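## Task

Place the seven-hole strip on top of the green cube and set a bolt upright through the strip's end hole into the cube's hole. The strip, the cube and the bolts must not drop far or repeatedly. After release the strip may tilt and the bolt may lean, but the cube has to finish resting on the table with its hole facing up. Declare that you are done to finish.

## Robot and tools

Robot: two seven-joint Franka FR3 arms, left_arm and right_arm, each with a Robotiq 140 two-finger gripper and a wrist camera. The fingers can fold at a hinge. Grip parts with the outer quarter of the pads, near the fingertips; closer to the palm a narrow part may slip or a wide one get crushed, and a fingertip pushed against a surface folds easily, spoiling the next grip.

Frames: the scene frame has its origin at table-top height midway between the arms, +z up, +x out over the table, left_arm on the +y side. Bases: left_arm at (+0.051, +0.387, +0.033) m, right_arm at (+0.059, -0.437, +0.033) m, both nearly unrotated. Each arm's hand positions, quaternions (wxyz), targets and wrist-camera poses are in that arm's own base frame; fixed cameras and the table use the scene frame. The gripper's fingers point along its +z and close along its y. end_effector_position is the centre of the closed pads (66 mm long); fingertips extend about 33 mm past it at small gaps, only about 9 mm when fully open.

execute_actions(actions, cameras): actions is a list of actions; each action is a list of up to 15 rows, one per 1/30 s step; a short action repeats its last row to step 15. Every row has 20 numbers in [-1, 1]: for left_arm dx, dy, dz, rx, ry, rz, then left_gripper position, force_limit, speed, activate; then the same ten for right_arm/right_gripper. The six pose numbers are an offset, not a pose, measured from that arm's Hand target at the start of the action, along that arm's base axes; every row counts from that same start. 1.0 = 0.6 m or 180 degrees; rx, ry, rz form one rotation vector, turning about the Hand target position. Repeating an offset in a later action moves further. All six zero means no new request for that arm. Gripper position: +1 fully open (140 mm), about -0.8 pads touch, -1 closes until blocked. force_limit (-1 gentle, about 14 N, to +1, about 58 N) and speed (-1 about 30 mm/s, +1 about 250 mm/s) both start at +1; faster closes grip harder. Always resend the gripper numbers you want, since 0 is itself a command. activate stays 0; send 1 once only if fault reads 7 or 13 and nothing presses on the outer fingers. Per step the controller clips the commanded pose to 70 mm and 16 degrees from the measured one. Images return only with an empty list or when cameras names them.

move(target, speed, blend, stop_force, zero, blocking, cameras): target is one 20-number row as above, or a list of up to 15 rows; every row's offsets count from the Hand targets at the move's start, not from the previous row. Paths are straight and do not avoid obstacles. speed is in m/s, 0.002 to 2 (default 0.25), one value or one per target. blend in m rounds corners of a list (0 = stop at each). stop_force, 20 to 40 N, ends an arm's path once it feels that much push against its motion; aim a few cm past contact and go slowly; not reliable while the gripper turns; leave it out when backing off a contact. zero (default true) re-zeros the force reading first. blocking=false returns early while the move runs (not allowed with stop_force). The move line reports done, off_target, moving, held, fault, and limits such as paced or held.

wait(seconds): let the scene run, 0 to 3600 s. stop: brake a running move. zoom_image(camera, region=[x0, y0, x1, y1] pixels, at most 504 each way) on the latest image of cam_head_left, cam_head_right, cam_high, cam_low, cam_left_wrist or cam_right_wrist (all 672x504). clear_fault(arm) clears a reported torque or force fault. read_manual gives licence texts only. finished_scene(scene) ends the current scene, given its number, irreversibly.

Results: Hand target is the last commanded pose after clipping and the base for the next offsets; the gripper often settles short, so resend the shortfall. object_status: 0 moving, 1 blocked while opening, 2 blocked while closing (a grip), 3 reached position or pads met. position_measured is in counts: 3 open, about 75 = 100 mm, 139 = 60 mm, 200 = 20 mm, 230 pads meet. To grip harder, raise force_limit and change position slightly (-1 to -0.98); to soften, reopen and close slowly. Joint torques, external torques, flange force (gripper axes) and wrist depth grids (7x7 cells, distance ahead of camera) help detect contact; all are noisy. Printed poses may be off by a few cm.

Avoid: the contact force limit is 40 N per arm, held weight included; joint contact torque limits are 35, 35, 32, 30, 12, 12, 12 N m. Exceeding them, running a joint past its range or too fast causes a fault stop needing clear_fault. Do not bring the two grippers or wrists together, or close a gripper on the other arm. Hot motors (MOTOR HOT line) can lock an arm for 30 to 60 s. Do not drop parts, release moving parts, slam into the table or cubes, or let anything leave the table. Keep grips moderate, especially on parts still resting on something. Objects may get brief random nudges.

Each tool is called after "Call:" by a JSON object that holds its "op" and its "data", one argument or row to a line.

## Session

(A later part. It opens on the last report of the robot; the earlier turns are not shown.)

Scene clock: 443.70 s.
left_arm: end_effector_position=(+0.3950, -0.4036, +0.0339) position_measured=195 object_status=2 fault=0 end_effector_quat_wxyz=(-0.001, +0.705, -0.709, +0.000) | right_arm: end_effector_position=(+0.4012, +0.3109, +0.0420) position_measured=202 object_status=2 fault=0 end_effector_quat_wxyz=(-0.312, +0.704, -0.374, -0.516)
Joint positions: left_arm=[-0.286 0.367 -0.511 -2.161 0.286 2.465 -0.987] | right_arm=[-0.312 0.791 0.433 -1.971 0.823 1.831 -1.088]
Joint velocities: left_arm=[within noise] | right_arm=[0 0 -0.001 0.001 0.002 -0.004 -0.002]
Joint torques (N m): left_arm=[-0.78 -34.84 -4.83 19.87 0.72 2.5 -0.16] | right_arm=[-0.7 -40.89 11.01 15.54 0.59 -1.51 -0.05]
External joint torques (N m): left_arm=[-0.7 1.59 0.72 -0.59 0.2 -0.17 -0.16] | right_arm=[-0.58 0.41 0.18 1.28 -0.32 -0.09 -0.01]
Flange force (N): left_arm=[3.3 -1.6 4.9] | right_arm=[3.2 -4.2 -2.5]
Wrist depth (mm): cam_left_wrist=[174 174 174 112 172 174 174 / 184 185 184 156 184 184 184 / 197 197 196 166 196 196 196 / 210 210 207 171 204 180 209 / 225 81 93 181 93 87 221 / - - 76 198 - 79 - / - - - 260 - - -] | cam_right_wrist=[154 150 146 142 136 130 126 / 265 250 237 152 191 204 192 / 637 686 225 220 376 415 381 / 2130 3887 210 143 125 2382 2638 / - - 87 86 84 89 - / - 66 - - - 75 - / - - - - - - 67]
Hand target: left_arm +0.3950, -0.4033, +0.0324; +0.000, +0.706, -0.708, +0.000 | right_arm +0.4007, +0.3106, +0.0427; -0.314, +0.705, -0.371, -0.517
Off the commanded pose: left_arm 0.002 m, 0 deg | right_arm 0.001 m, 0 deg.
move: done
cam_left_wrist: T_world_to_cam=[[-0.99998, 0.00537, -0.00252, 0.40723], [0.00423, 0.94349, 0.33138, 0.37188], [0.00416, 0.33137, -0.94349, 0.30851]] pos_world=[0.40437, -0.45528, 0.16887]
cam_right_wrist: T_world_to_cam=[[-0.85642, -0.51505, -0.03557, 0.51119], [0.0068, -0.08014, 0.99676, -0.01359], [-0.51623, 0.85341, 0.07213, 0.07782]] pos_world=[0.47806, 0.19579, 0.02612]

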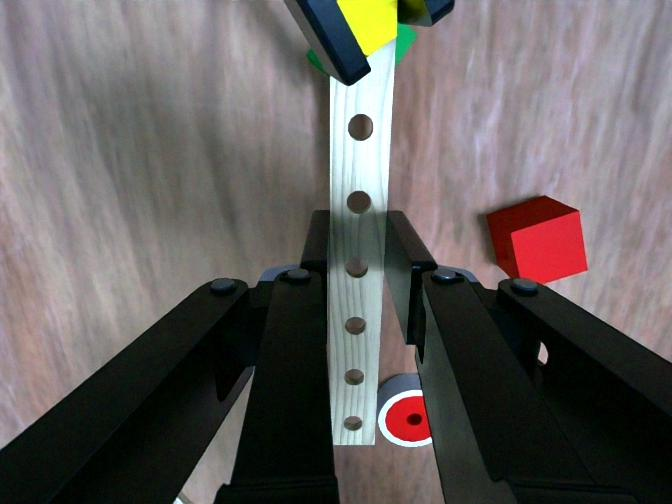

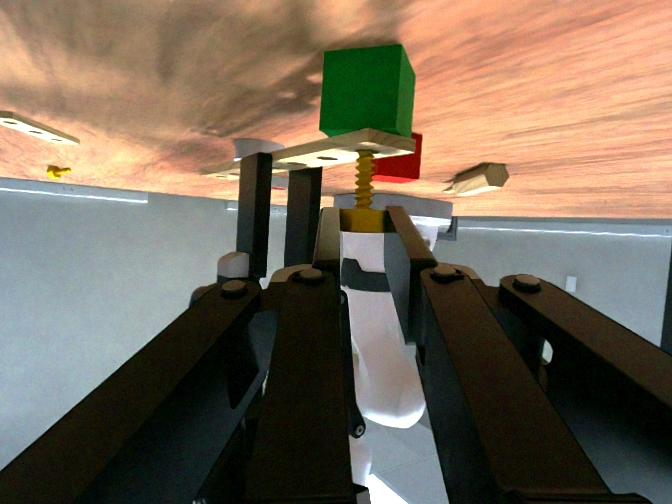

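Call:
{"op": "move", "data": {
  "target": [0,0,0,0,0,0,-1,-0.5,-1,0,-0.0032,0.001,0.0035,-0.0119,-0.0072,0,-1,-0.5,-1,0],
  "speed": 0.03,
  "cameras": ["cam_left_wrist","cam_right_wrist"]
}}

Call:
{"op": "zoom_image", "data": {
  "camera": "cam_right_wrist",
  "region": [330, 130, 400, 230]
}}

Call:
{"op": "zoom_image", "data": {
  "camera": "cam_left_wrist",
  "region": [280, 0, 420, 140]
}}

Scene clock: 486.67 s.
left_arm: end_effector_position=(+0.3950, -0.4036, +0.0339) position_measured=195 object_status=2 fault=0 end_effector_quat_wxyz=(-0.001, +0.705, -0.709, +0.000) | right_arm: end_effector_position=(+0.3982, +0.3103, +0.0447) position_measured=202 object_status=2 fault=0 end_effector_quat_wxyz=(-0.305, +0.716, -0.376, -0.503)
Joint positions: left_arm=[-0.286 0.367 -0.511 -2.161 0.286 2.465 -0.987] | right_arm=[-0.304 0.747 0.433 -2.003 0.823 1.855 -1.089]
Joint velocities: left_arm=[within noise] | right_arm=[0 -0.001 -0.001 -0.001 0 0.004 0]
Joint torques (N m): left_arm=[-0.77 -34.84 -4.9 19.83 0.7 2.52 -0.13] | right_arm=[0.03 -41.69 10.46 14.64 1.21 -0.84 0.1]
External joint torques (N m): left_arm=[-0.76 1.53 0.57 -0.63 0.18 -0.15 -0.13] | right_arm=[-0.01 -0.81 -0.04 -0.08 0.31 0.47 0.13]
Flange force (N): left_arm=[3.1 -1.3 4.7] | right_arm=[-2.4 1.6 1.1]
Wrist depth (mm): cam_left_wrist=[174 174 174 108 172 174 174 / 184 184 184 155 184 184 184 / 196 197 197 166 196 196 196 / 210 209 207 171 204 180 209 / 225 81 93 181 93 87 222 / - - 76 199 - 79 - / - - - 260 - - -] | cam_right_wrist=[161 156 151 147 142 135 131 / 262 248 234 150 193 202 192 / 540 575 227 224 370 364 344 / - 3121 212 142 125 846 2607 / 2638 76 86 86 84 89 - / - 66 - - - 75 - / - - - - - - 67]
Hand target: left_arm +0.3950, -0.4033, +0.0324; +0.000, +0.706, -0.708, +0.000 | right_arm +0.3987, +0.3112, +0.0448; -0.305, +0.716, -0.377, -0.502
Off the commanded pose: left_arm 0.002 m, 0 deg | right_arm 0.001 m, 0 deg.
move: done
cam_left_wrist: T_world_to_cam=[[-0.99998, 0.00537, -0.00252, 0.40723], [0.00423, 0.94349, 0.33138, 0.37188], [0.00416, 0.33137, -0.94349, 0.30851]] pos_world=[0.40437, -0.45528, 0.16887]
cam_right_wrist: T_world_to_cam=[[-0.85205, -0.52178, -0.04186, 0.50899], [-0.01783, -0.05099, 0.99854, -0.01566], [-0.52316, 0.85155, 0.03414, 0.08162]] pos_world=[0.47611, 0.19529, 0.03416]

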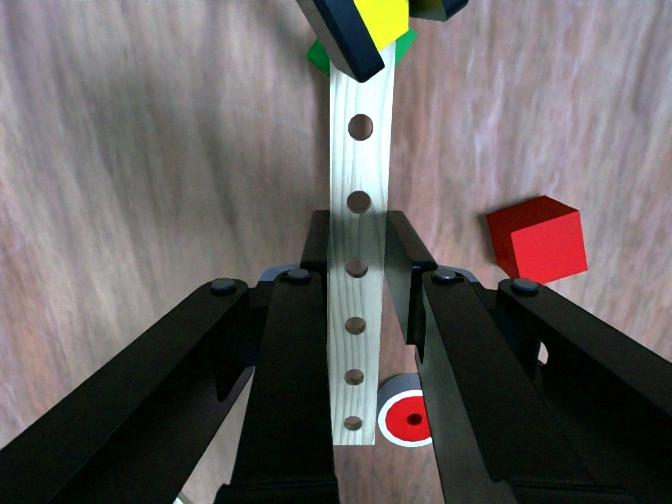

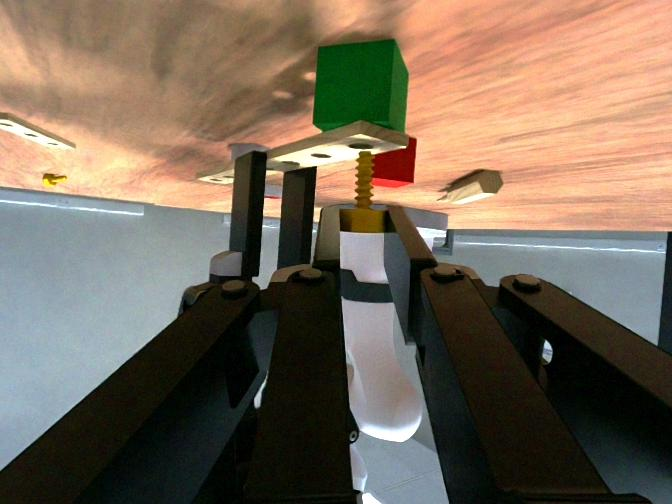

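Scaled by 5.040 from the camera's image (finer frame: 960x720).

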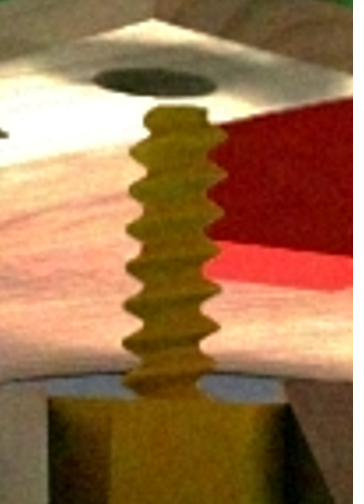

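Scaled by 3.600 from the camera's image (finer frame: 960x720).

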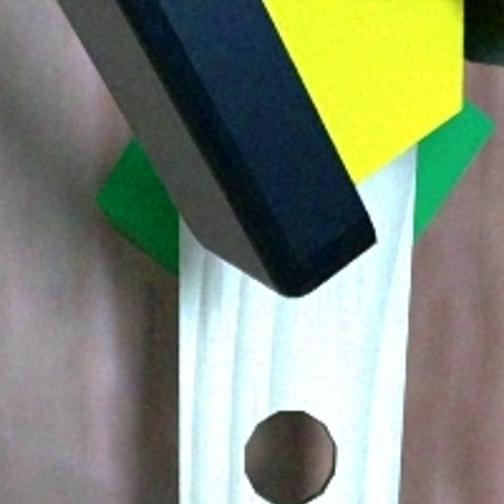

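Call:
{"op": "zoom_image", "data": {
  "camera": "cam_left_wrist",
  "region": [350, 0, 420, 70]
}}

Call:
{"op": "zoom_image", "data": {
  "camera": "cam_right_wrist",
  "region": [345, 135, 385, 175]
}}

Call:
{"op": "zoom_image", "data": {
  "camera": "cam_right_wrist",
  "region": [330, 195, 400, 245]
}}

Scaled by 7.200 from the camera's image (finer frame: 960x720).

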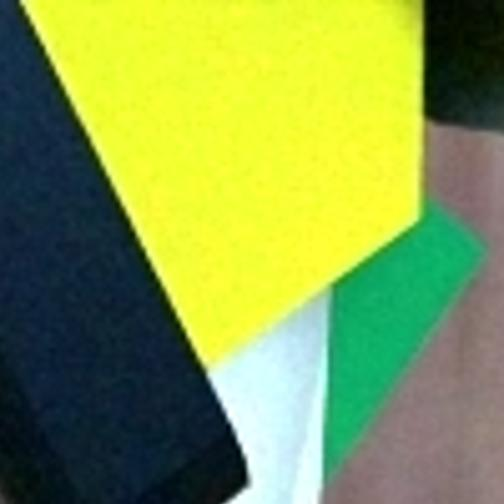

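Scaled by 12.600 from the camera's image (finer frame: 960x720).

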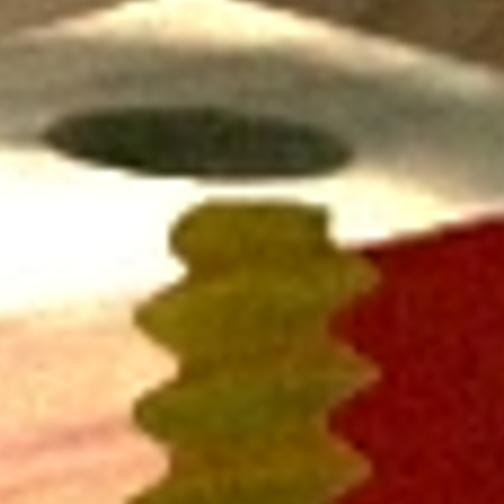

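Scaled by 7.200 from the camera's image (finer frame: 960x720).

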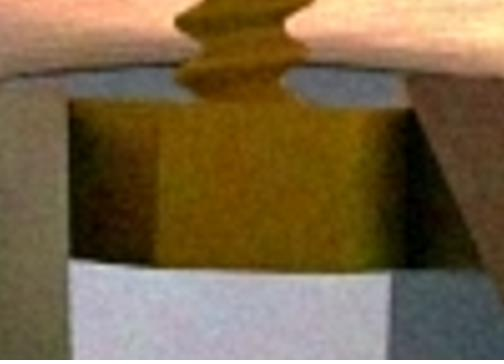

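Call:
{"op": "move", "data": {
  "target": [0,0,0,0,0,0,-1,-0.5,-1,0,0.0037,-0.0015,-0.002,0.0285,0.0173,0,-1,-0.5,-1,0],
  "speed": 0.03,
  "cameras": ["cam_left_wrist","cam_right_wrist"]
}}

Call:
{"op": "zoom_image", "data": {
  "camera": "cam_right_wrist",
  "region": [330, 130, 400, 230]
}}

Call:
{"op": "zoom_image", "data": {
  "camera": "cam_left_wrist",
  "region": [330, 0, 420, 90]
}}

Scene clock: 535.67 s.
left_arm: end_effector_position=(+0.3950, -0.4036, +0.0339) position_measured=195 object_status=2 fault=0 end_effector_quat_wxyz=(-0.001, +0.705, -0.709, +0.000) | right_arm: end_effector_position=(+0.4016, +0.3103, +0.0427) position_measured=202 object_status=2 fault=0 end_effector_quat_wxyz=(-0.325, +0.688, -0.366, -0.537)
Joint positions: left_arm=[-0.286 0.367 -0.511 -2.161 0.286 2.465 -0.987] | right_arm=[-0.327 0.843 0.434 -1.933 0.822 1.784 -1.097]
Joint velocities: left_arm=[within noise] | right_arm=[-0.001 0.001 0 0.002 0 -0.005 -0.001]
Joint torques (N m): left_arm=[-0.71 -34.85 -4.82 19.85 0.72 2.51 -0.17] | right_arm=[-0.7 -41.5 12.1 14.9 0.66 -1.82 -0.21]
External joint torques (N m): left_arm=[-0.64 1.56 0.71 -0.6 0.2 -0.17 -0.17] | right_arm=[-0.68 0.47 0.51 1.06 -0.32 -0.19 -0.18]
Flange force (N): left_arm=[3.2 -1.5 4.8] | right_arm=[2.8 -3.3 -2.3]
Wrist depth (mm): cam_left_wrist=[174 174 174 112 171 174 174 / 185 184 184 155 184 184 184 / 197 197 196 166 196 196 196 / 210 210 206 171 205 180 209 / 224 81 93 181 93 87 222 / - - 76 199 - 79 - / - - - 259 - - -] | cam_right_wrist=[159 154 149 143 139 130 126 / 304 285 267 149 201 217 204 / - 631 207 224 414 560 512 / - - 210 142 117 - - / - - 87 86 84 89 - / - 66 - - - 75 - / - - - - - - 67]
Hand target: left_arm +0.3950, -0.4033, +0.0324; +0.000, +0.706, -0.708, +0.000 | right_arm +0.4010, +0.3103, +0.0436; -0.326, +0.688, -0.362, -0.537
Off the commanded pose: left_arm 0.002 m, 0 deg | right_arm 0.001 m, 0 deg.
move: done
cam_left_wrist: T_world_to_cam=[[-0.99998, 0.00537, -0.00252, 0.40723], [0.00423, 0.94349, 0.33138, 0.37188], [0.00416, 0.33137, -0.94349, 0.30851]] pos_world=[0.40437, -0.45528, 0.16887]
cam_right_wrist: T_world_to_cam=[[-0.85775, -0.51287, -0.03499, 0.51106], [0.03829, -0.13162, 0.99056, -0.01071], [-0.51263, 0.84832, 0.13253, 0.07593]] pos_world=[0.4777, 0.19629, 0.01843]

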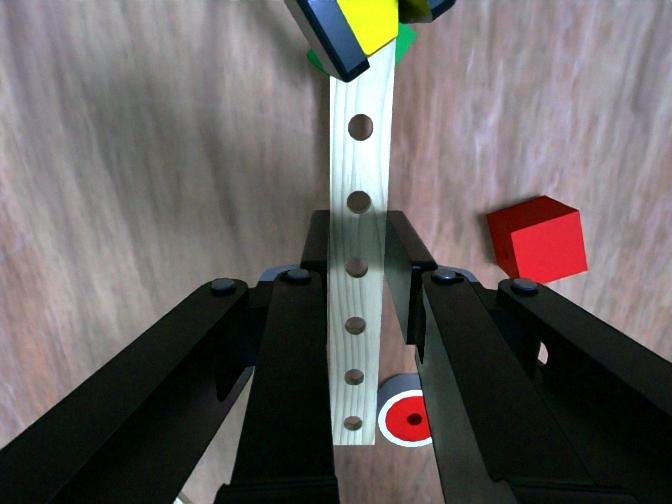

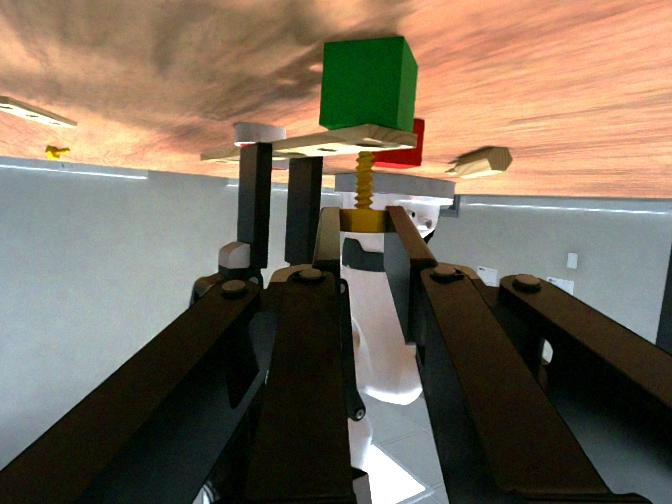

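Scaled by 5.040 from the camera's image (finer frame: 960x720).

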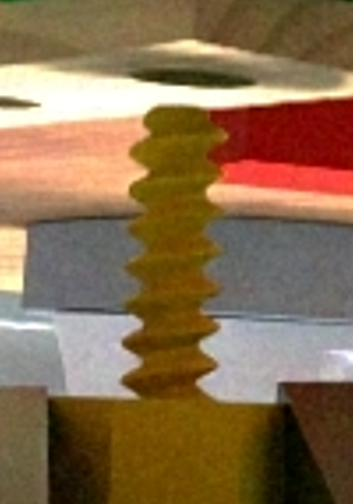

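Scaled by 5.600 from the camera's image (finer frame: 960x720).

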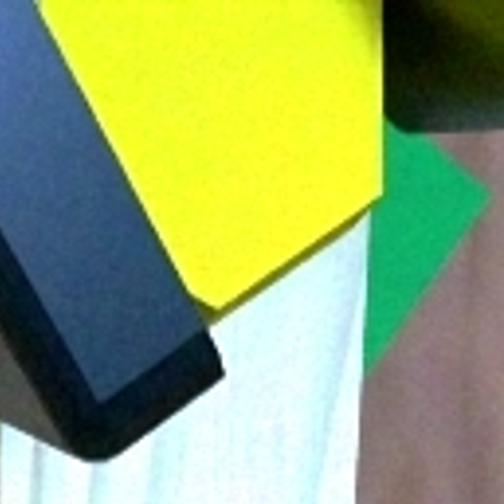

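Call:
{"op": "zoom_image", "data": {
  "camera": "cam_left_wrist",
  "region": [360, 25, 405, 65]
}}

Scaled by 11.200 from the camera's image (finer frame: 960x720).

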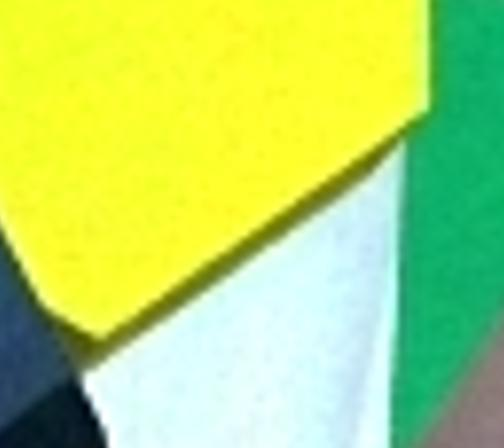

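Call:
{"op": "move", "data": {
  "target": [0,0,0,0,0,0,-1,-0.5,-1,0,-0.002,-0.001,-0.0015,0.0071,0.0043,0,-1,-0.5,-1,0],
  "speed": 0.03,
  "cameras": ["cam_left_wrist","cam_right_wrist"]
}}

Call:
{"op": "zoom_image", "data": {
  "camera": "cam_right_wrist",
  "region": [330, 130, 400, 230]
}}

Call:
{"op": "zoom_image", "data": {
  "camera": "cam_left_wrist",
  "region": [360, 15, 410, 65]
}}

Scene clock: 563.90 s.
left_arm: end_effector_position=(+0.3950, -0.4036, +0.0339) position_measured=195 object_status=2 fault=0 end_effector_quat_wxyz=(-0.001, +0.705, -0.709, +0.000) | right_arm: end_effector_position=(+0.4003, +0.3100, +0.0419) position_measured=202 object_status=2 fault=0 end_effector_quat_wxyz=(-0.330, +0.680, -0.362, -0.545)
Joint positions: left_arm=[-0.286 0.367 -0.511 -2.161 0.286 2.465 -0.987] | right_arm=[-0.333 0.867 0.434 -1.919 0.821 1.766 -1.103]
Joint velocities: left_arm=[within noise] | right_arm=[0 -0.001 0 0.003 0 -0.005 -0.001]
Joint torques (N m): left_arm=[-0.78 -34.93 -4.83 19.89 0.73 2.51 -0.12] | right_arm=[-0.73 -41.71 12.14 14.79 0.68 -1.72 -0.19]
External joint torques (N m): left_arm=[-0.82 1.41 0.59 -0.54 0.21 -0.16 -0.12] | right_arm=[-0.63 0.48 0.35 1.21 -0.31 -0.02 -0.15]
Flange force (N): left_arm=[3.2 -1.4 4.5] | right_arm=[3.3 -3.8 -2.4]
Wrist depth (mm): cam_left_wrist=[174 174 174 111 172 174 174 / 185 184 184 156 184 184 184 / 196 196 196 166 196 196 195 / 209 210 207 171 204 180 210 / 225 81 93 181 93 87 221 / - - 76 199 - 79 - / - - - 260 - - -] | cam_right_wrist=[158 152 148 141 137 129 124 / 326 306 280 147 206 222 208 / 2702 2770 216 220 629 701 565 / 3211 - 207 142 118 1978 - / - - 87 86 84 89 - / - 66 - - - 75 - / - - - - - - 67]
Hand target: left_arm +0.3950, -0.4033, +0.0324; +0.000, +0.706, -0.708, +0.000 | right_arm +0.3998, +0.3097, +0.0427; -0.331, +0.681, -0.359, -0.546
Off the commanded pose: left_arm 0.002 m, 0 deg | right_arm 0.001 m, 0 deg.
move: done
cam_left_wrist: T_world_to_cam=[[-0.99998, 0.00537, -0.00252, 0.40723], [0.00423, 0.94349, 0.33138, 0.37188], [0.00416, 0.33137, -0.94349, 0.30851]] pos_world=[0.40437, -0.45528, 0.16887]
cam_right_wrist: T_world_to_cam=[[-0.85804, -0.51241, -0.03476, 0.50968], [0.05187, -0.15379, 0.98674, -0.0083], [-0.51096, 0.84486, 0.15854, 0.075]] pos_world=[0.47607, 0.19652, 0.01402]

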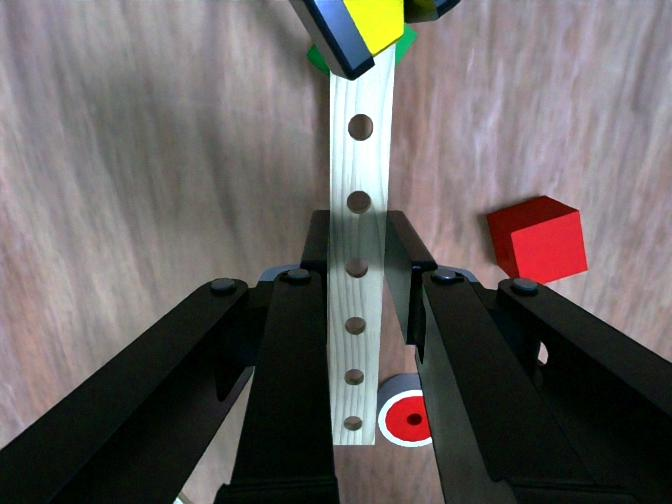

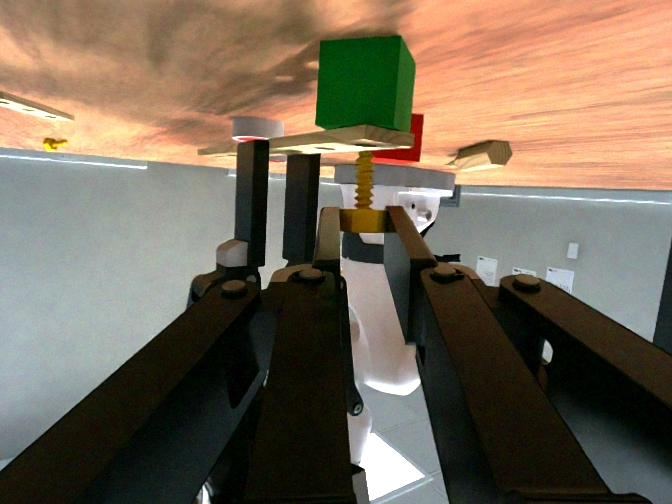

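Scaled by 5.040 from the camera's image (finer frame: 960x720).

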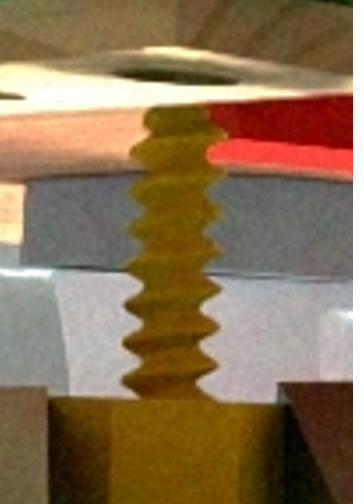

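Scaled by 10.080 from the camera's image (finer frame: 960x720).

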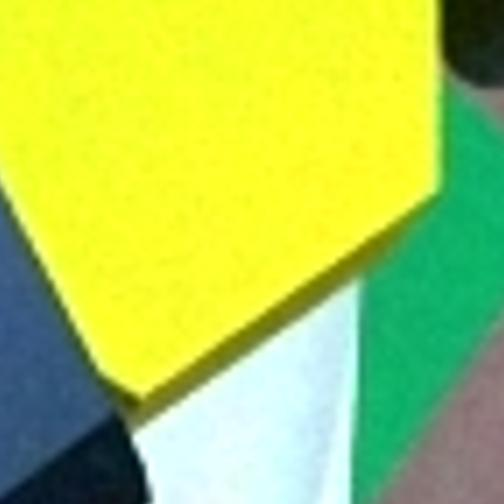

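Call:
{"op": "move", "data": {
  "target": [0,0,0,0,0,0,-1,-0.5,-1,0,0,0,-0.0083,0,0,0,-1,-0.5,-1,0],
  "speed": 0.02,
  "cameras": ["cam_left_wrist","cam_right_wrist"]
}}

Call:
{"op": "zoom_image", "data": {
  "camera": "cam_right_wrist",
  "region": [330, 130, 400, 230]
}}

Call:
{"op": "zoom_image", "data": {
  "camera": "cam_left_wrist",
  "region": [350, 0, 420, 70]
}}

Scene clock: 574.17 s.
left_arm: end_effector_position=(+0.3950, -0.4036, +0.0339) position_measured=195 object_status=2 fault=0 end_effector_quat_wxyz=(-0.001, +0.705, -0.709, +0.000) | right_arm: end_effector_position=(+0.3998, +0.3103, +0.0388) position_measured=202 object_status=2 fault=0 end_effector_quat_wxyz=(-0.331, +0.679, -0.360, -0.547)
Joint positions: left_arm=[-0.286 0.367 -0.511 -2.161 0.286 2.465 -0.987] | right_arm=[-0.333 0.879 0.434 -1.913 0.818 1.765 -1.107]
Joint torques (N m): left_arm=[-0.73 -34.94 -4.83 19.84 0.72 2.51 -0.16] | right_arm=[-0.27 -41.76 12.25 14.8 0.72 -1.62 -0.19]
External joint torques (N m): left_arm=[-0.61 1.43 0.72 -0.61 0.21 -0.17 -0.16] | right_arm=[-0.1 0.53 0.39 1.35 -0.26 0.1 -0.16]
Flange force (N): left_arm=[2.8 -1.3 4.5] | right_arm=[3.9 -4.8 -1.9]
Wrist depth (mm): cam_left_wrist=[174 174 174 113 172 173 174 / 184 184 184 156 184 185 184 / 196 196 196 166 196 196 196 / 209 210 207 171 204 180 209 / 226 81 93 181 93 87 222 / - - 76 199 - 79 - / - - - 260 - - -] | cam_right_wrist=[150 145 141 135 128 122 117 / 316 293 269 145 196 213 200 / 3820 - 203 221 612 513 550 / - - 210 142 118 2110 - / - - 86 86 84 89 - / - 66 - - - 75 - / - - - - - - 67]
Hand target: left_arm +0.3950, -0.4033, +0.0324; +0.000, +0.706, -0.708, +0.000 | right_arm +0.3998, +0.3097, +0.0377; -0.331, +0.681, -0.359, -0.546
Off the commanded pose: left_arm 0.002 m, 0 deg | right_arm 0.001 m, 0 deg.
move: done
cam_left_wrist: T_world_to_cam=[[-0.99998, 0.00537, -0.00252, 0.40723], [0.00423, 0.94349, 0.33138, 0.37188], [0.00416, 0.33137, -0.94349, 0.30851]] pos_world=[0.40437, -0.45528, 0.16887]
cam_right_wrist: T_world_to_cam=[[-0.85733, -0.51352, -0.03574, 0.5094], [0.05378, -0.15842, 0.98591, -0.00454], [-0.51194, 0.84333, 0.16343, 0.07559]] pos_world=[0.47567, 0.19712, 0.01033]

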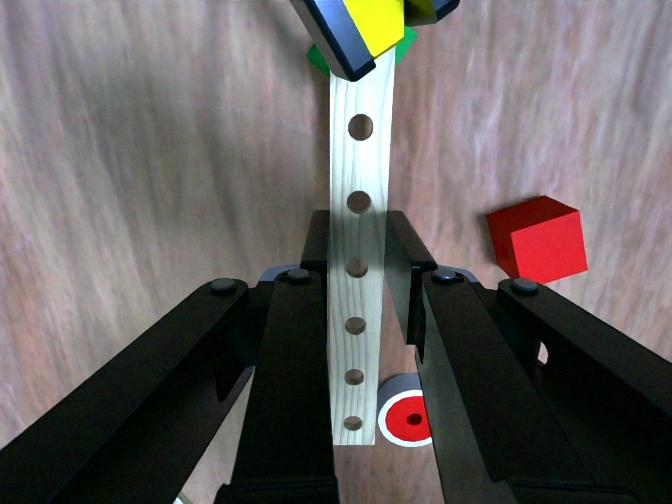

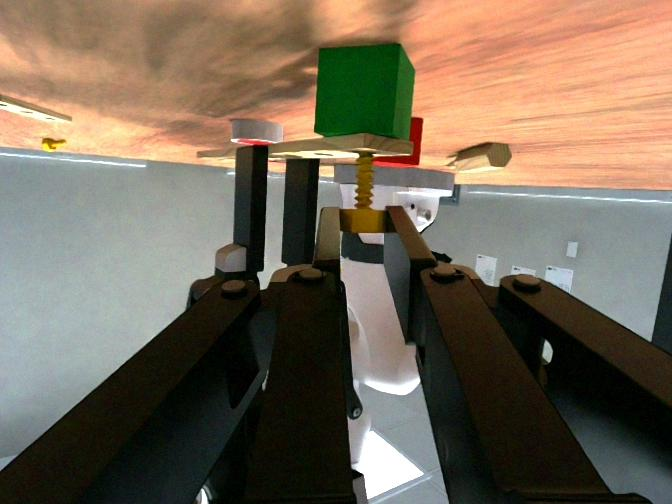

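Scaled by 5.040 from the camera's image (finer frame: 960x720).

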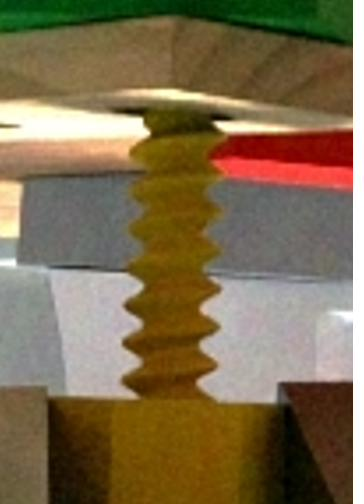

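Scaled by 7.200 from the camera's image (finer frame: 960x720).

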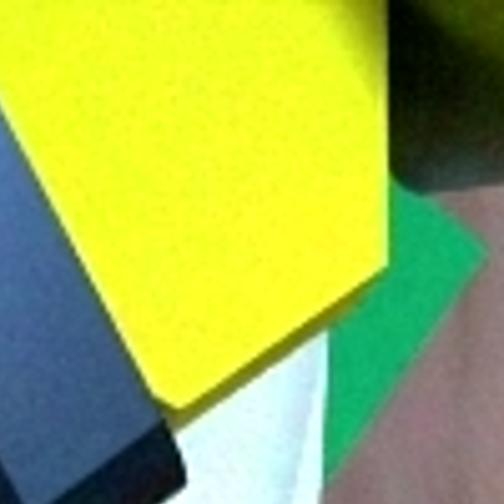

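Call:
{"op": "move", "data": {
  "target": [0,0,0,0,0,0,-1,-0.5,-1,0,0,0,-0.0065,0,0,0,-1,-0.5,-1,0],
  "speed": 0.02,
  "cameras": ["cam_left_wrist","cam_right_wrist"]
}}

Call:
{"op": "zoom_image", "data": {
  "camera": "cam_right_wrist",
  "region": [330, 130, 400, 230]
}}

Scene clock: 578.53 s.
left_arm: end_effector_position=(+0.3949, -0.4036, +0.0339) position_measured=195 object_status=2 fault=0 end_effector_quat_wxyz=(-0.001, +0.705, -0.709, +0.000) | right_arm: end_effector_position=(+0.3997, +0.3102, +0.0357) position_measured=202 object_status=2 fault=0 end_effector_quat_wxyz=(-0.331, +0.679, -0.360, -0.548)
Joint positions: left_arm=[-0.286 0.367 -0.511 -2.161 0.286 2.465 -0.987] | right_arm=[-0.333 0.889 0.433 -1.907 0.815 1.766 -1.109]
Joint torques (N m): left_arm=[-0.76 -34.86 -4.85 19.84 0.72 2.51 -0.17] | right_arm=[-0.25 -41.77 12.22 13.96 0.64 -1.44 -0.14]
External joint torques (N m): left_arm=[-0.78 1.48 0.59 -0.61 0.21 -0.16 -0.17] | right_arm=[-0.2 0.65 0.14 0.64 -0.34 0.3 -0.1]
Flange force (N): left_arm=[3.2 -1.2 4.7] | right_arm=[3.2 -2.5 -0.8]
Wrist depth (mm): cam_left_wrist=[174 174 174 115 172 174 174 / 185 184 185 155 184 184 185 / 196 196 196 166 196 196 196 / 209 210 207 171 203 181 209 / 225 81 93 181 93 87 222 / - - 76 199 - 79 - / - - - 259 - - -] | cam_right_wrist=[156 137 133 125 120 115 117 / 304 277 254 145 187 198 187 / 2770 2770 204 220 671 473 434 / - - 213 142 117 2841 2702 / 2357 - 87 86 84 89 - / - 66 - - - 75 - / - - - - - - 67]
Hand target: left_arm +0.3950, -0.4033, +0.0324; +0.000, +0.706, -0.708, +0.000 | right_arm +0.3998, +0.3097, +0.0338; -0.331, +0.681, -0.359, -0.546
Off the commanded pose: left_arm 0.002 m, 0 deg | right_arm 0.002 m, 0 deg.
move: done
cam_left_wrist: T_world_to_cam=[[-0.99998, 0.00537, -0.00252, 0.40723], [0.00423, 0.94349, 0.33138, 0.37188], [0.00416, 0.33137, -0.94349, 0.30851]] pos_world=[0.40437, -0.45528, 0.16887]
cam_right_wrist: T_world_to_cam=[[-0.85733, -0.51351, -0.03601, 0.50923], [0.0547, -0.16044, 0.98553, -0.00125], [-0.51186, 0.84295, 0.16564, 0.07624]] pos_world=[0.47567, 0.19702, 0.00694]

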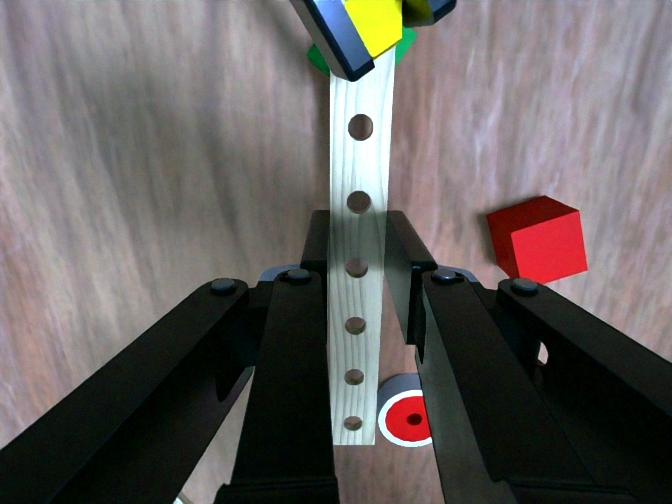

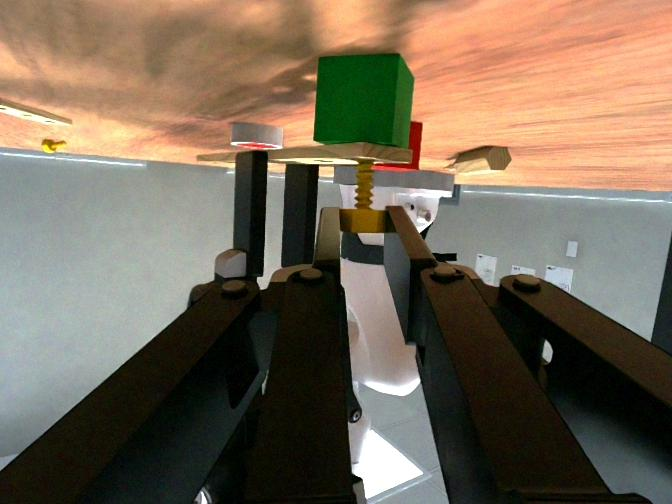

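Scaled by 5.040 from the camera's image (finer frame: 960x720).

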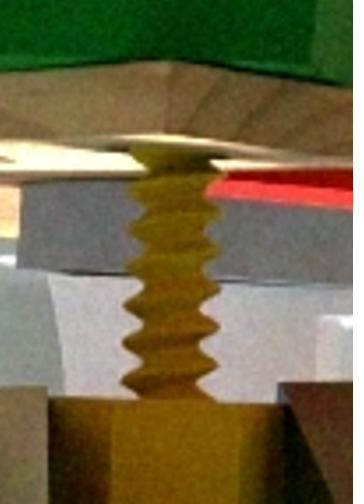

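Call:
{"op": "move", "data": {
  "target": [0,0,0,0,0,0,-1,-0.5,-1,0,0,0,-0.0055,0,0,0,-1,-0.5,-1,0],
  "speed": 0.015,
  "cameras": ["cam_left_wrist","cam_right_wrist"]
}}

Call:
{"op": "zoom_image", "data": {
  "camera": "cam_right_wrist",
  "region": [330, 130, 400, 230]
}}

Call:
{"op": "zoom_image", "data": {
  "camera": "cam_left_wrist",
  "region": [350, 0, 420, 70]
}}

Scene clock: 583.87 s.
left_arm: end_effector_position=(+0.3949, -0.4036, +0.0339) position_measured=195 object_status=2 fault=0 end_effector_quat_wxyz=(-0.001, +0.705, -0.709, +0.000) | right_arm: end_effector_position=(+0.3997, +0.3101, +0.0326) position_measured=202 object_status=2 fault=0 end_effector_quat_wxyz=(-0.331, +0.679, -0.360, -0.548)
Joint positions: left_arm=[-0.286 0.367 -0.511 -2.161 0.286 2.465 -0.987] | right_arm=[-0.333 0.898 0.432 -1.902 0.813 1.768 -1.111]
Joint torques (N m): left_arm=[-0.74 -34.91 -4.86 19.86 0.71 2.52 -0.15] | right_arm=[-0.14 -41.88 12.06 14.2 0.52 -1.29 -0.16]
External joint torques (N m): left_arm=[-0.67 1.57 0.67 -0.62 0.2 -0.16 -0.15] | right_arm=[-0.02 0.52 0.02 0.97 -0.45 0.45 -0.12]
Flange force (N): left_arm=[3.1 -1.5 4.8] | right_arm=[3.8 -3.5 -1.1]
Wrist depth (mm): cam_left_wrist=[174 174 174 113 174 174 174 / 184 185 184 156 184 184 185 / 197 197 197 166 196 196 196 / 210 209 207 171 204 180 209 / 225 81 93 181 93 87 222 / - - 76 199 - 79 - / - - - 259 - - -] | cam_right_wrist=[146 129 122 118 113 115 104 / 289 260 239 146 173 189 176 / - 3211 307 172 531 459 490 / - 2638 210 142 118 3165 - / - - 86 86 84 89 - / - 66 - - - 75 - / - - - - - - 67]
Hand target: left_arm +0.3950, -0.4033, +0.0324; +0.000, +0.706, -0.708, +0.000 | right_arm +0.3998, +0.3097, +0.0305; -0.331, +0.681, -0.359, -0.546
Off the commanded pose: left_arm 0.002 m, 0 deg | right_arm 0.002 m, 0 deg.
move: done
cam_left_wrist: T_world_to_cam=[[-0.99998, 0.00537, -0.00252, 0.40723], [0.00423, 0.94349, 0.33138, 0.37188], [0.00416, 0.33137, -0.94349, 0.30851]] pos_world=[0.40437, -0.45528, 0.16887]
cam_right_wrist: T_world_to_cam=[[-0.85731, -0.51353, -0.03605, 0.50902], [0.05488, -0.16081, 0.98546, 0.0019], [-0.51187, 0.84287, 0.16604, 0.07674]] pos_world=[0.47557, 0.19702, 0.00374]

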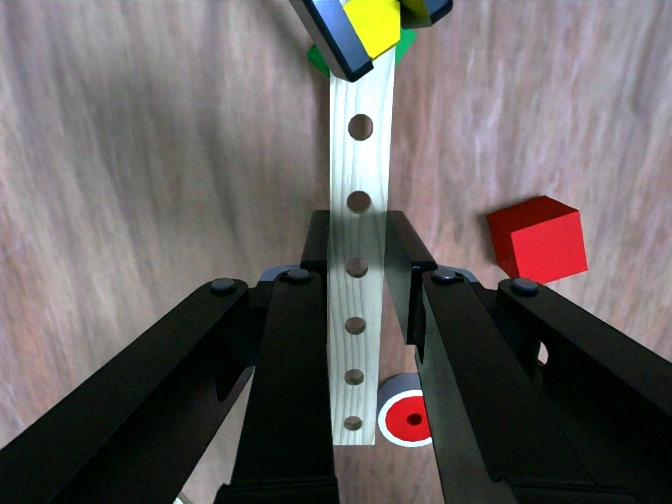

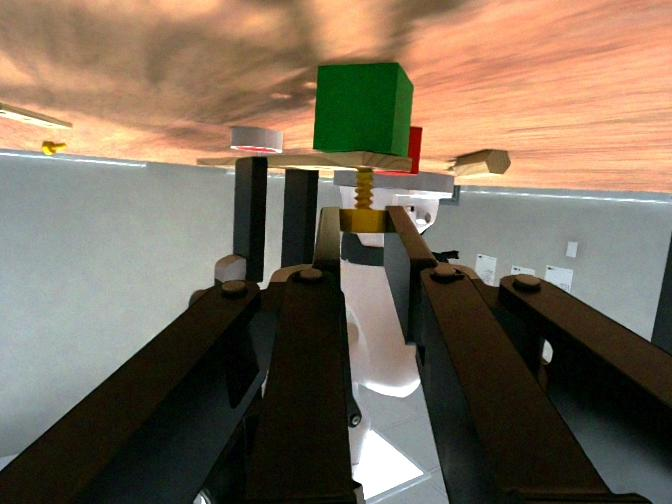

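Scaled by 5.040 from the camera's image (finer frame: 960x720).

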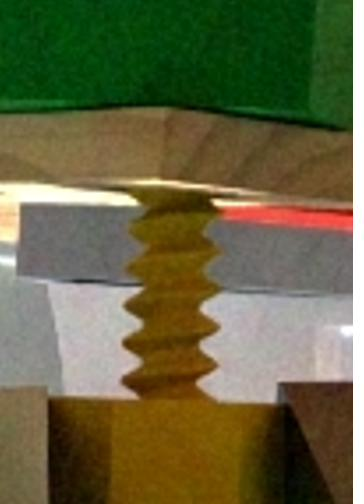

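Scaled by 7.200 from the camera's image (finer frame: 960x720).

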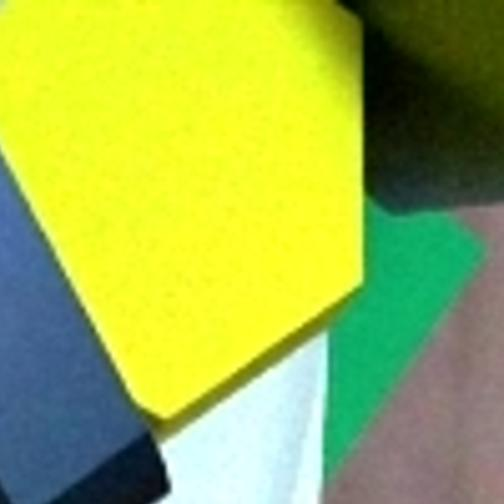

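Call:
{"op": "move", "data": {
  "target": [0,0,0,0,0,0,-1,-0.5,-1,0,0,0,-0.0035,0,0,0,-1,-0.5,-1,0],
  "speed": 0.015
}}

Call:
{"op": "move", "data": {
  "target": [0,0,0,0,0,0,-1,-0.5,-1,0,0,0,-0.0035,0,0,0,-1,-0.5,-1,0],
  "speed": 0.015,
  "cameras": ["cam_left_wrist","cam_right_wrist"]
}}

Call:
{"op": "zoom_image", "data": {
  "camera": "cam_right_wrist",
  "region": [330, 130, 400, 230]
}}

Call:
{"op": "zoom_image", "data": {
  "camera": "cam_left_wrist",
  "region": [350, 0, 420, 70]
}}

Scene clock: 590.13 s.
left_arm: end_effector_position=(+0.3950, -0.4036, +0.0339) position_measured=195 object_status=2 fault=0 end_effector_quat_wxyz=(-0.001, +0.705, -0.709, +0.000) | right_arm: end_effector_position=(+0.4004, +0.3104, +0.0316) position_measured=202 object_status=2 fault=0 end_effector_quat_wxyz=(-0.332, +0.679, -0.359, -0.548)
Joint positions: left_arm=[-0.286 0.367 -0.511 -2.161 0.286 2.465 -0.987] | right_arm=[-0.332 0.902 0.432 -1.898 0.813 1.769 -1.113]
Joint torques (N m): left_arm=[-0.71 -34.88 -4.93 19.91 0.7 2.52 -0.21] | right_arm=[0.33 -41.13 11.55 13.69 0.27 -1 -0.19]
External joint torques (N m): left_arm=[-0.62 1.5 0.61 -0.51 0.18 -0.16 -0.21] | right_arm=[0.54 1.4 -0.48 0.43 -0.7 0.72 -0.16]
Flange force (N): left_arm=[3.3 -1.5 4.6] | right_arm=[6.0 -3.3 0.0]
Wrist depth (mm): cam_left_wrist=[174 174 174 114 174 174 174 / 185 184 184 156 184 184 184 / 197 196 196 166 196 197 196 / 210 209 207 171 204 180 210 / 225 81 93 181 93 87 221 / - - 76 199 - 79 - / - - - 260 - - -] | cam_right_wrist=[130 128 121 117 110 112 101 / 287 256 235 146 169 184 170 / 2735 2216 220 164 684 448 478 / - - 210 142 148 2841 - / 2702 - 86 86 84 89 - / - 66 - - - 75 - / - - - - - - 67]
Hand target: left_arm +0.3950, -0.4033, +0.0324; +0.000, +0.706, -0.708, +0.000 | right_arm +0.3998, +0.3097, +0.0284; -0.331, +0.681, -0.359, -0.546
Off the commanded pose: left_arm 0.002 m, 0 deg | right_arm 0.003 m, 0 deg.
move: done

Scene clock: 590.63 s.
left_arm: end_effector_position=(+0.3950, -0.4036, +0.0340) position_measured=195 object_status=2 fault=0 end_effector_quat_wxyz=(-0.001, +0.705, -0.709, +0.000) | right_arm: end_effector_position=(+0.4010, +0.3108, +0.0307) position_measured=202 object_status=2 fault=0 end_effector_quat_wxyz=(-0.333, +0.679, -0.359, -0.547)
Joint positions: left_arm=[-0.286 0.367 -0.511 -2.161 0.286 2.465 -0.987] | right_arm=[-0.331 0.906 0.432 -1.895 0.812 1.769 -1.114]
Joint torques (N m): left_arm=[-0.77 -34.83 -4.81 19.83 0.72 2.52 -0.19] | right_arm=[0.48 -40.49 10.86 13.49 0.1 -0.38 -0.22]
External joint torques (N m): left_arm=[-0.63 1.54 0.78 -0.6 0.2 -0.15 -0.19] | right_arm=[0.7 2.34 -1.27 0.13 -0.87 1.35 -0.18]
Flange force (N): left_arm=[3.1 -1.5 4.9] | right_arm=[8.8 -3.4 0.9]
Wrist depth (mm): cam_left_wrist=[174 174 174 110 174 174 174 / 185 184 185 156 184 184 184 / 196 196 196 166 196 196 196 / 209 210 207 171 204 180 210 / 225 81 93 181 93 87 221 / - - 76 199 - 79 - / - - - 260 - - -] | cam_right_wrist=[141 126 119 114 108 110 99 / 283 254 230 147 165 178 165 / 2284 708 220 165 530 592 463 / 2877 3121 211 127 117 4616 - / - - 87 86 84 89 - / - 66 - - - 75 - / - - - - - - 67]
Hand target: left_arm +0.3950, -0.4033, +0.0324; +0.000, +0.706, -0.708, +0.000 | right_arm +0.3998, +0.3097, +0.0263; -0.331, +0.681, -0.359, -0.546
Off the commanded pose: left_arm 0.002 m, 0 deg | right_arm 0.005 m, 0 deg.
move: off_target (right_arm)
cam_left_wrist: T_world_to_cam=[[-0.99998, 0.0054, -0.00262, 0.40726], [0.00423, 0.94349, 0.33138, 0.37188], [0.00426, 0.33137, -0.94349, 0.30847]] pos_world=[0.40437, -0.45528, 0.16887]
cam_right_wrist: T_world_to_cam=[[-0.85733, -0.51323, -0.03984, 0.51047], [0.05226, -0.16378, 0.98511, 0.00586], [-0.51211, 0.84248, 0.16723, 0.07741]] pos_world=[0.47697, 0.19773, 0.00163]

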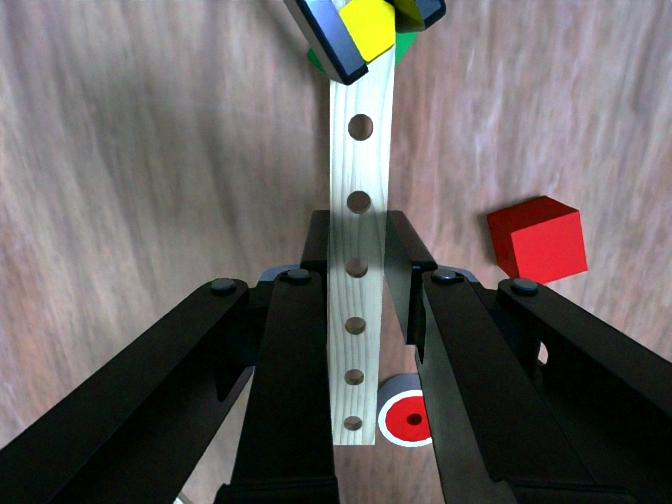

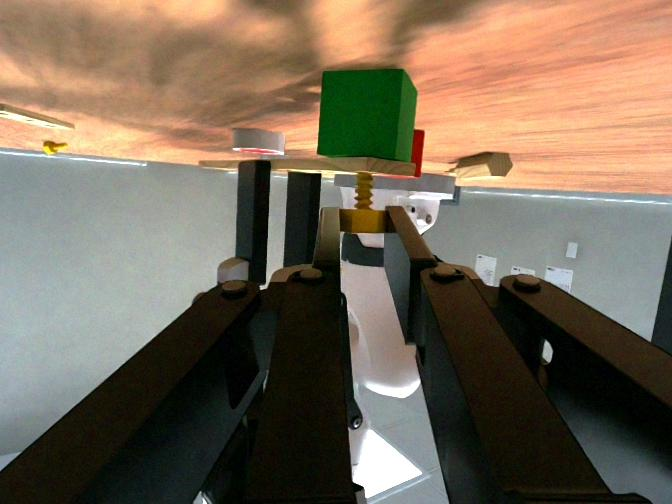

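Scaled by 5.040 from the camera's image (finer frame: 960x720).

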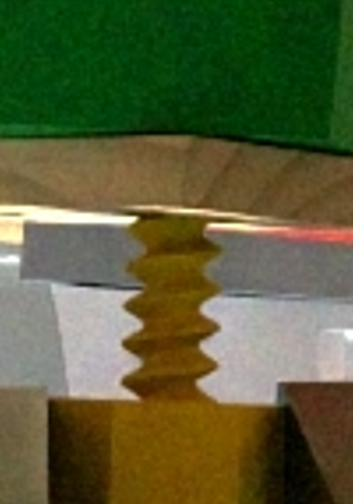

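Scaled by 7.200 from the camera's image (finer frame: 960x720).

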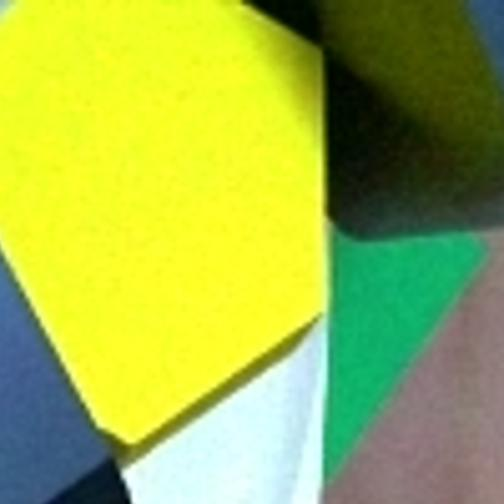

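Call:
{"op": "move", "data": {
  "target": [0,0,0,0,0,0,-1,-0.5,-1,0,0.0028,0.0022,-0.001,0,0,0,-1,-0.5,-1,0],
  "speed": 0.01,
  "cameras": ["cam_right_wrist"]
}}

Call:
{"op": "zoom_image", "data": {
  "camera": "cam_right_wrist",
  "region": [330, 130, 400, 230]
}}

Scene clock: 595.47 s.
left_arm: end_effector_position=(+0.3950, -0.4036, +0.0339) position_measured=195 object_status=2 fault=0 end_effector_quat_wxyz=(-0.001, +0.705, -0.709, +0.000) | right_arm: end_effector_position=(+0.4008, +0.3120, +0.0306) position_measured=202 object_status=2 fault=0 end_effector_quat_wxyz=(-0.333, +0.679, -0.357, -0.549)
Joint positions: left_arm=[-0.286 0.367 -0.511 -2.161 0.286 2.465 -0.987] | right_arm=[-0.328 0.91 0.431 -1.889 0.812 1.765 -1.115]
Joint velocities: left_arm=[within noise] | right_arm=[0.004 0 -0.004 0.003 -0.001 -0.003 0]
Joint torques (N m): left_arm=[-0.69 -34.86 -4.87 19.9 0.7 2.5 -0.16] | right_arm=[0.89 -40.68 10.74 14.57 0.56 0.31 -0.14]
External joint torques (N m): left_arm=[-0.63 1.61 0.66 -0.61 0.18 -0.18 -0.16] | right_arm=[0.89 2.14 -1.58 1.27 -0.43 2.07 -0.1]
Flange force (N): left_arm=[3.2 -1.6 4.8] | right_arm=[10.7 -6.7 0.8]
Wrist depth (mm): cam_left_wrist=[174 174 174 119 174 174 174 / 185 184 184 156 184 184 184 / 196 196 196 166 196 196 196 / 209 210 206 171 204 180 209 / 225 81 93 181 93 87 221 / - - 76 199 - 79 - / - - - 259 - - -] | cam_right_wrist=[128 126 119 114 108 109 99 / 287 256 233 145 164 178 165 / - 2994 219 165 521 429 465 / 2735 2702 208 142 118 2954 - / 2607 - 87 86 84 89 - / - 66 - - - 75 - / - - - - - - 67]
Hand target: left_arm +0.3950, -0.4033, +0.0324; +0.000, +0.706, -0.708, +0.000 | right_arm +0.4014, +0.3110, +0.0257; -0.331, +0.681, -0.359, -0.546
Off the commanded pose: left_arm 0.002 m, 0 deg | right_arm 0.005 m, 1 deg.
move: off_target (right_arm)
cam_right_wrist: T_world_to_cam=[[-0.85548, -0.51622, -0.04091, 0.51114], [0.05357, -0.1668, 0.98454, 0.00657], [-0.51506, 0.84006, 0.17034, 0.07814]] pos_world=[0.47717, 0.19931, 0.00113]

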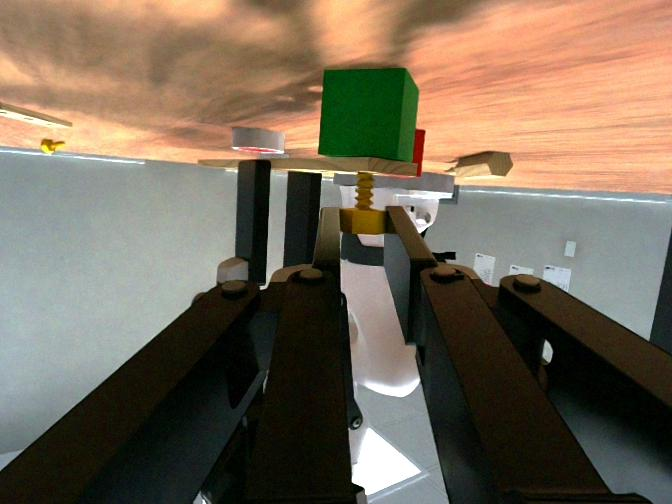

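Scaled by 5.040 from the camera's image (finer frame: 960x720).

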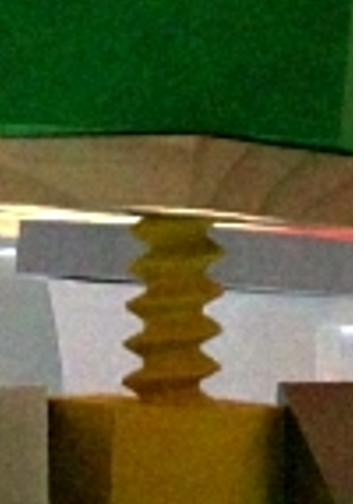

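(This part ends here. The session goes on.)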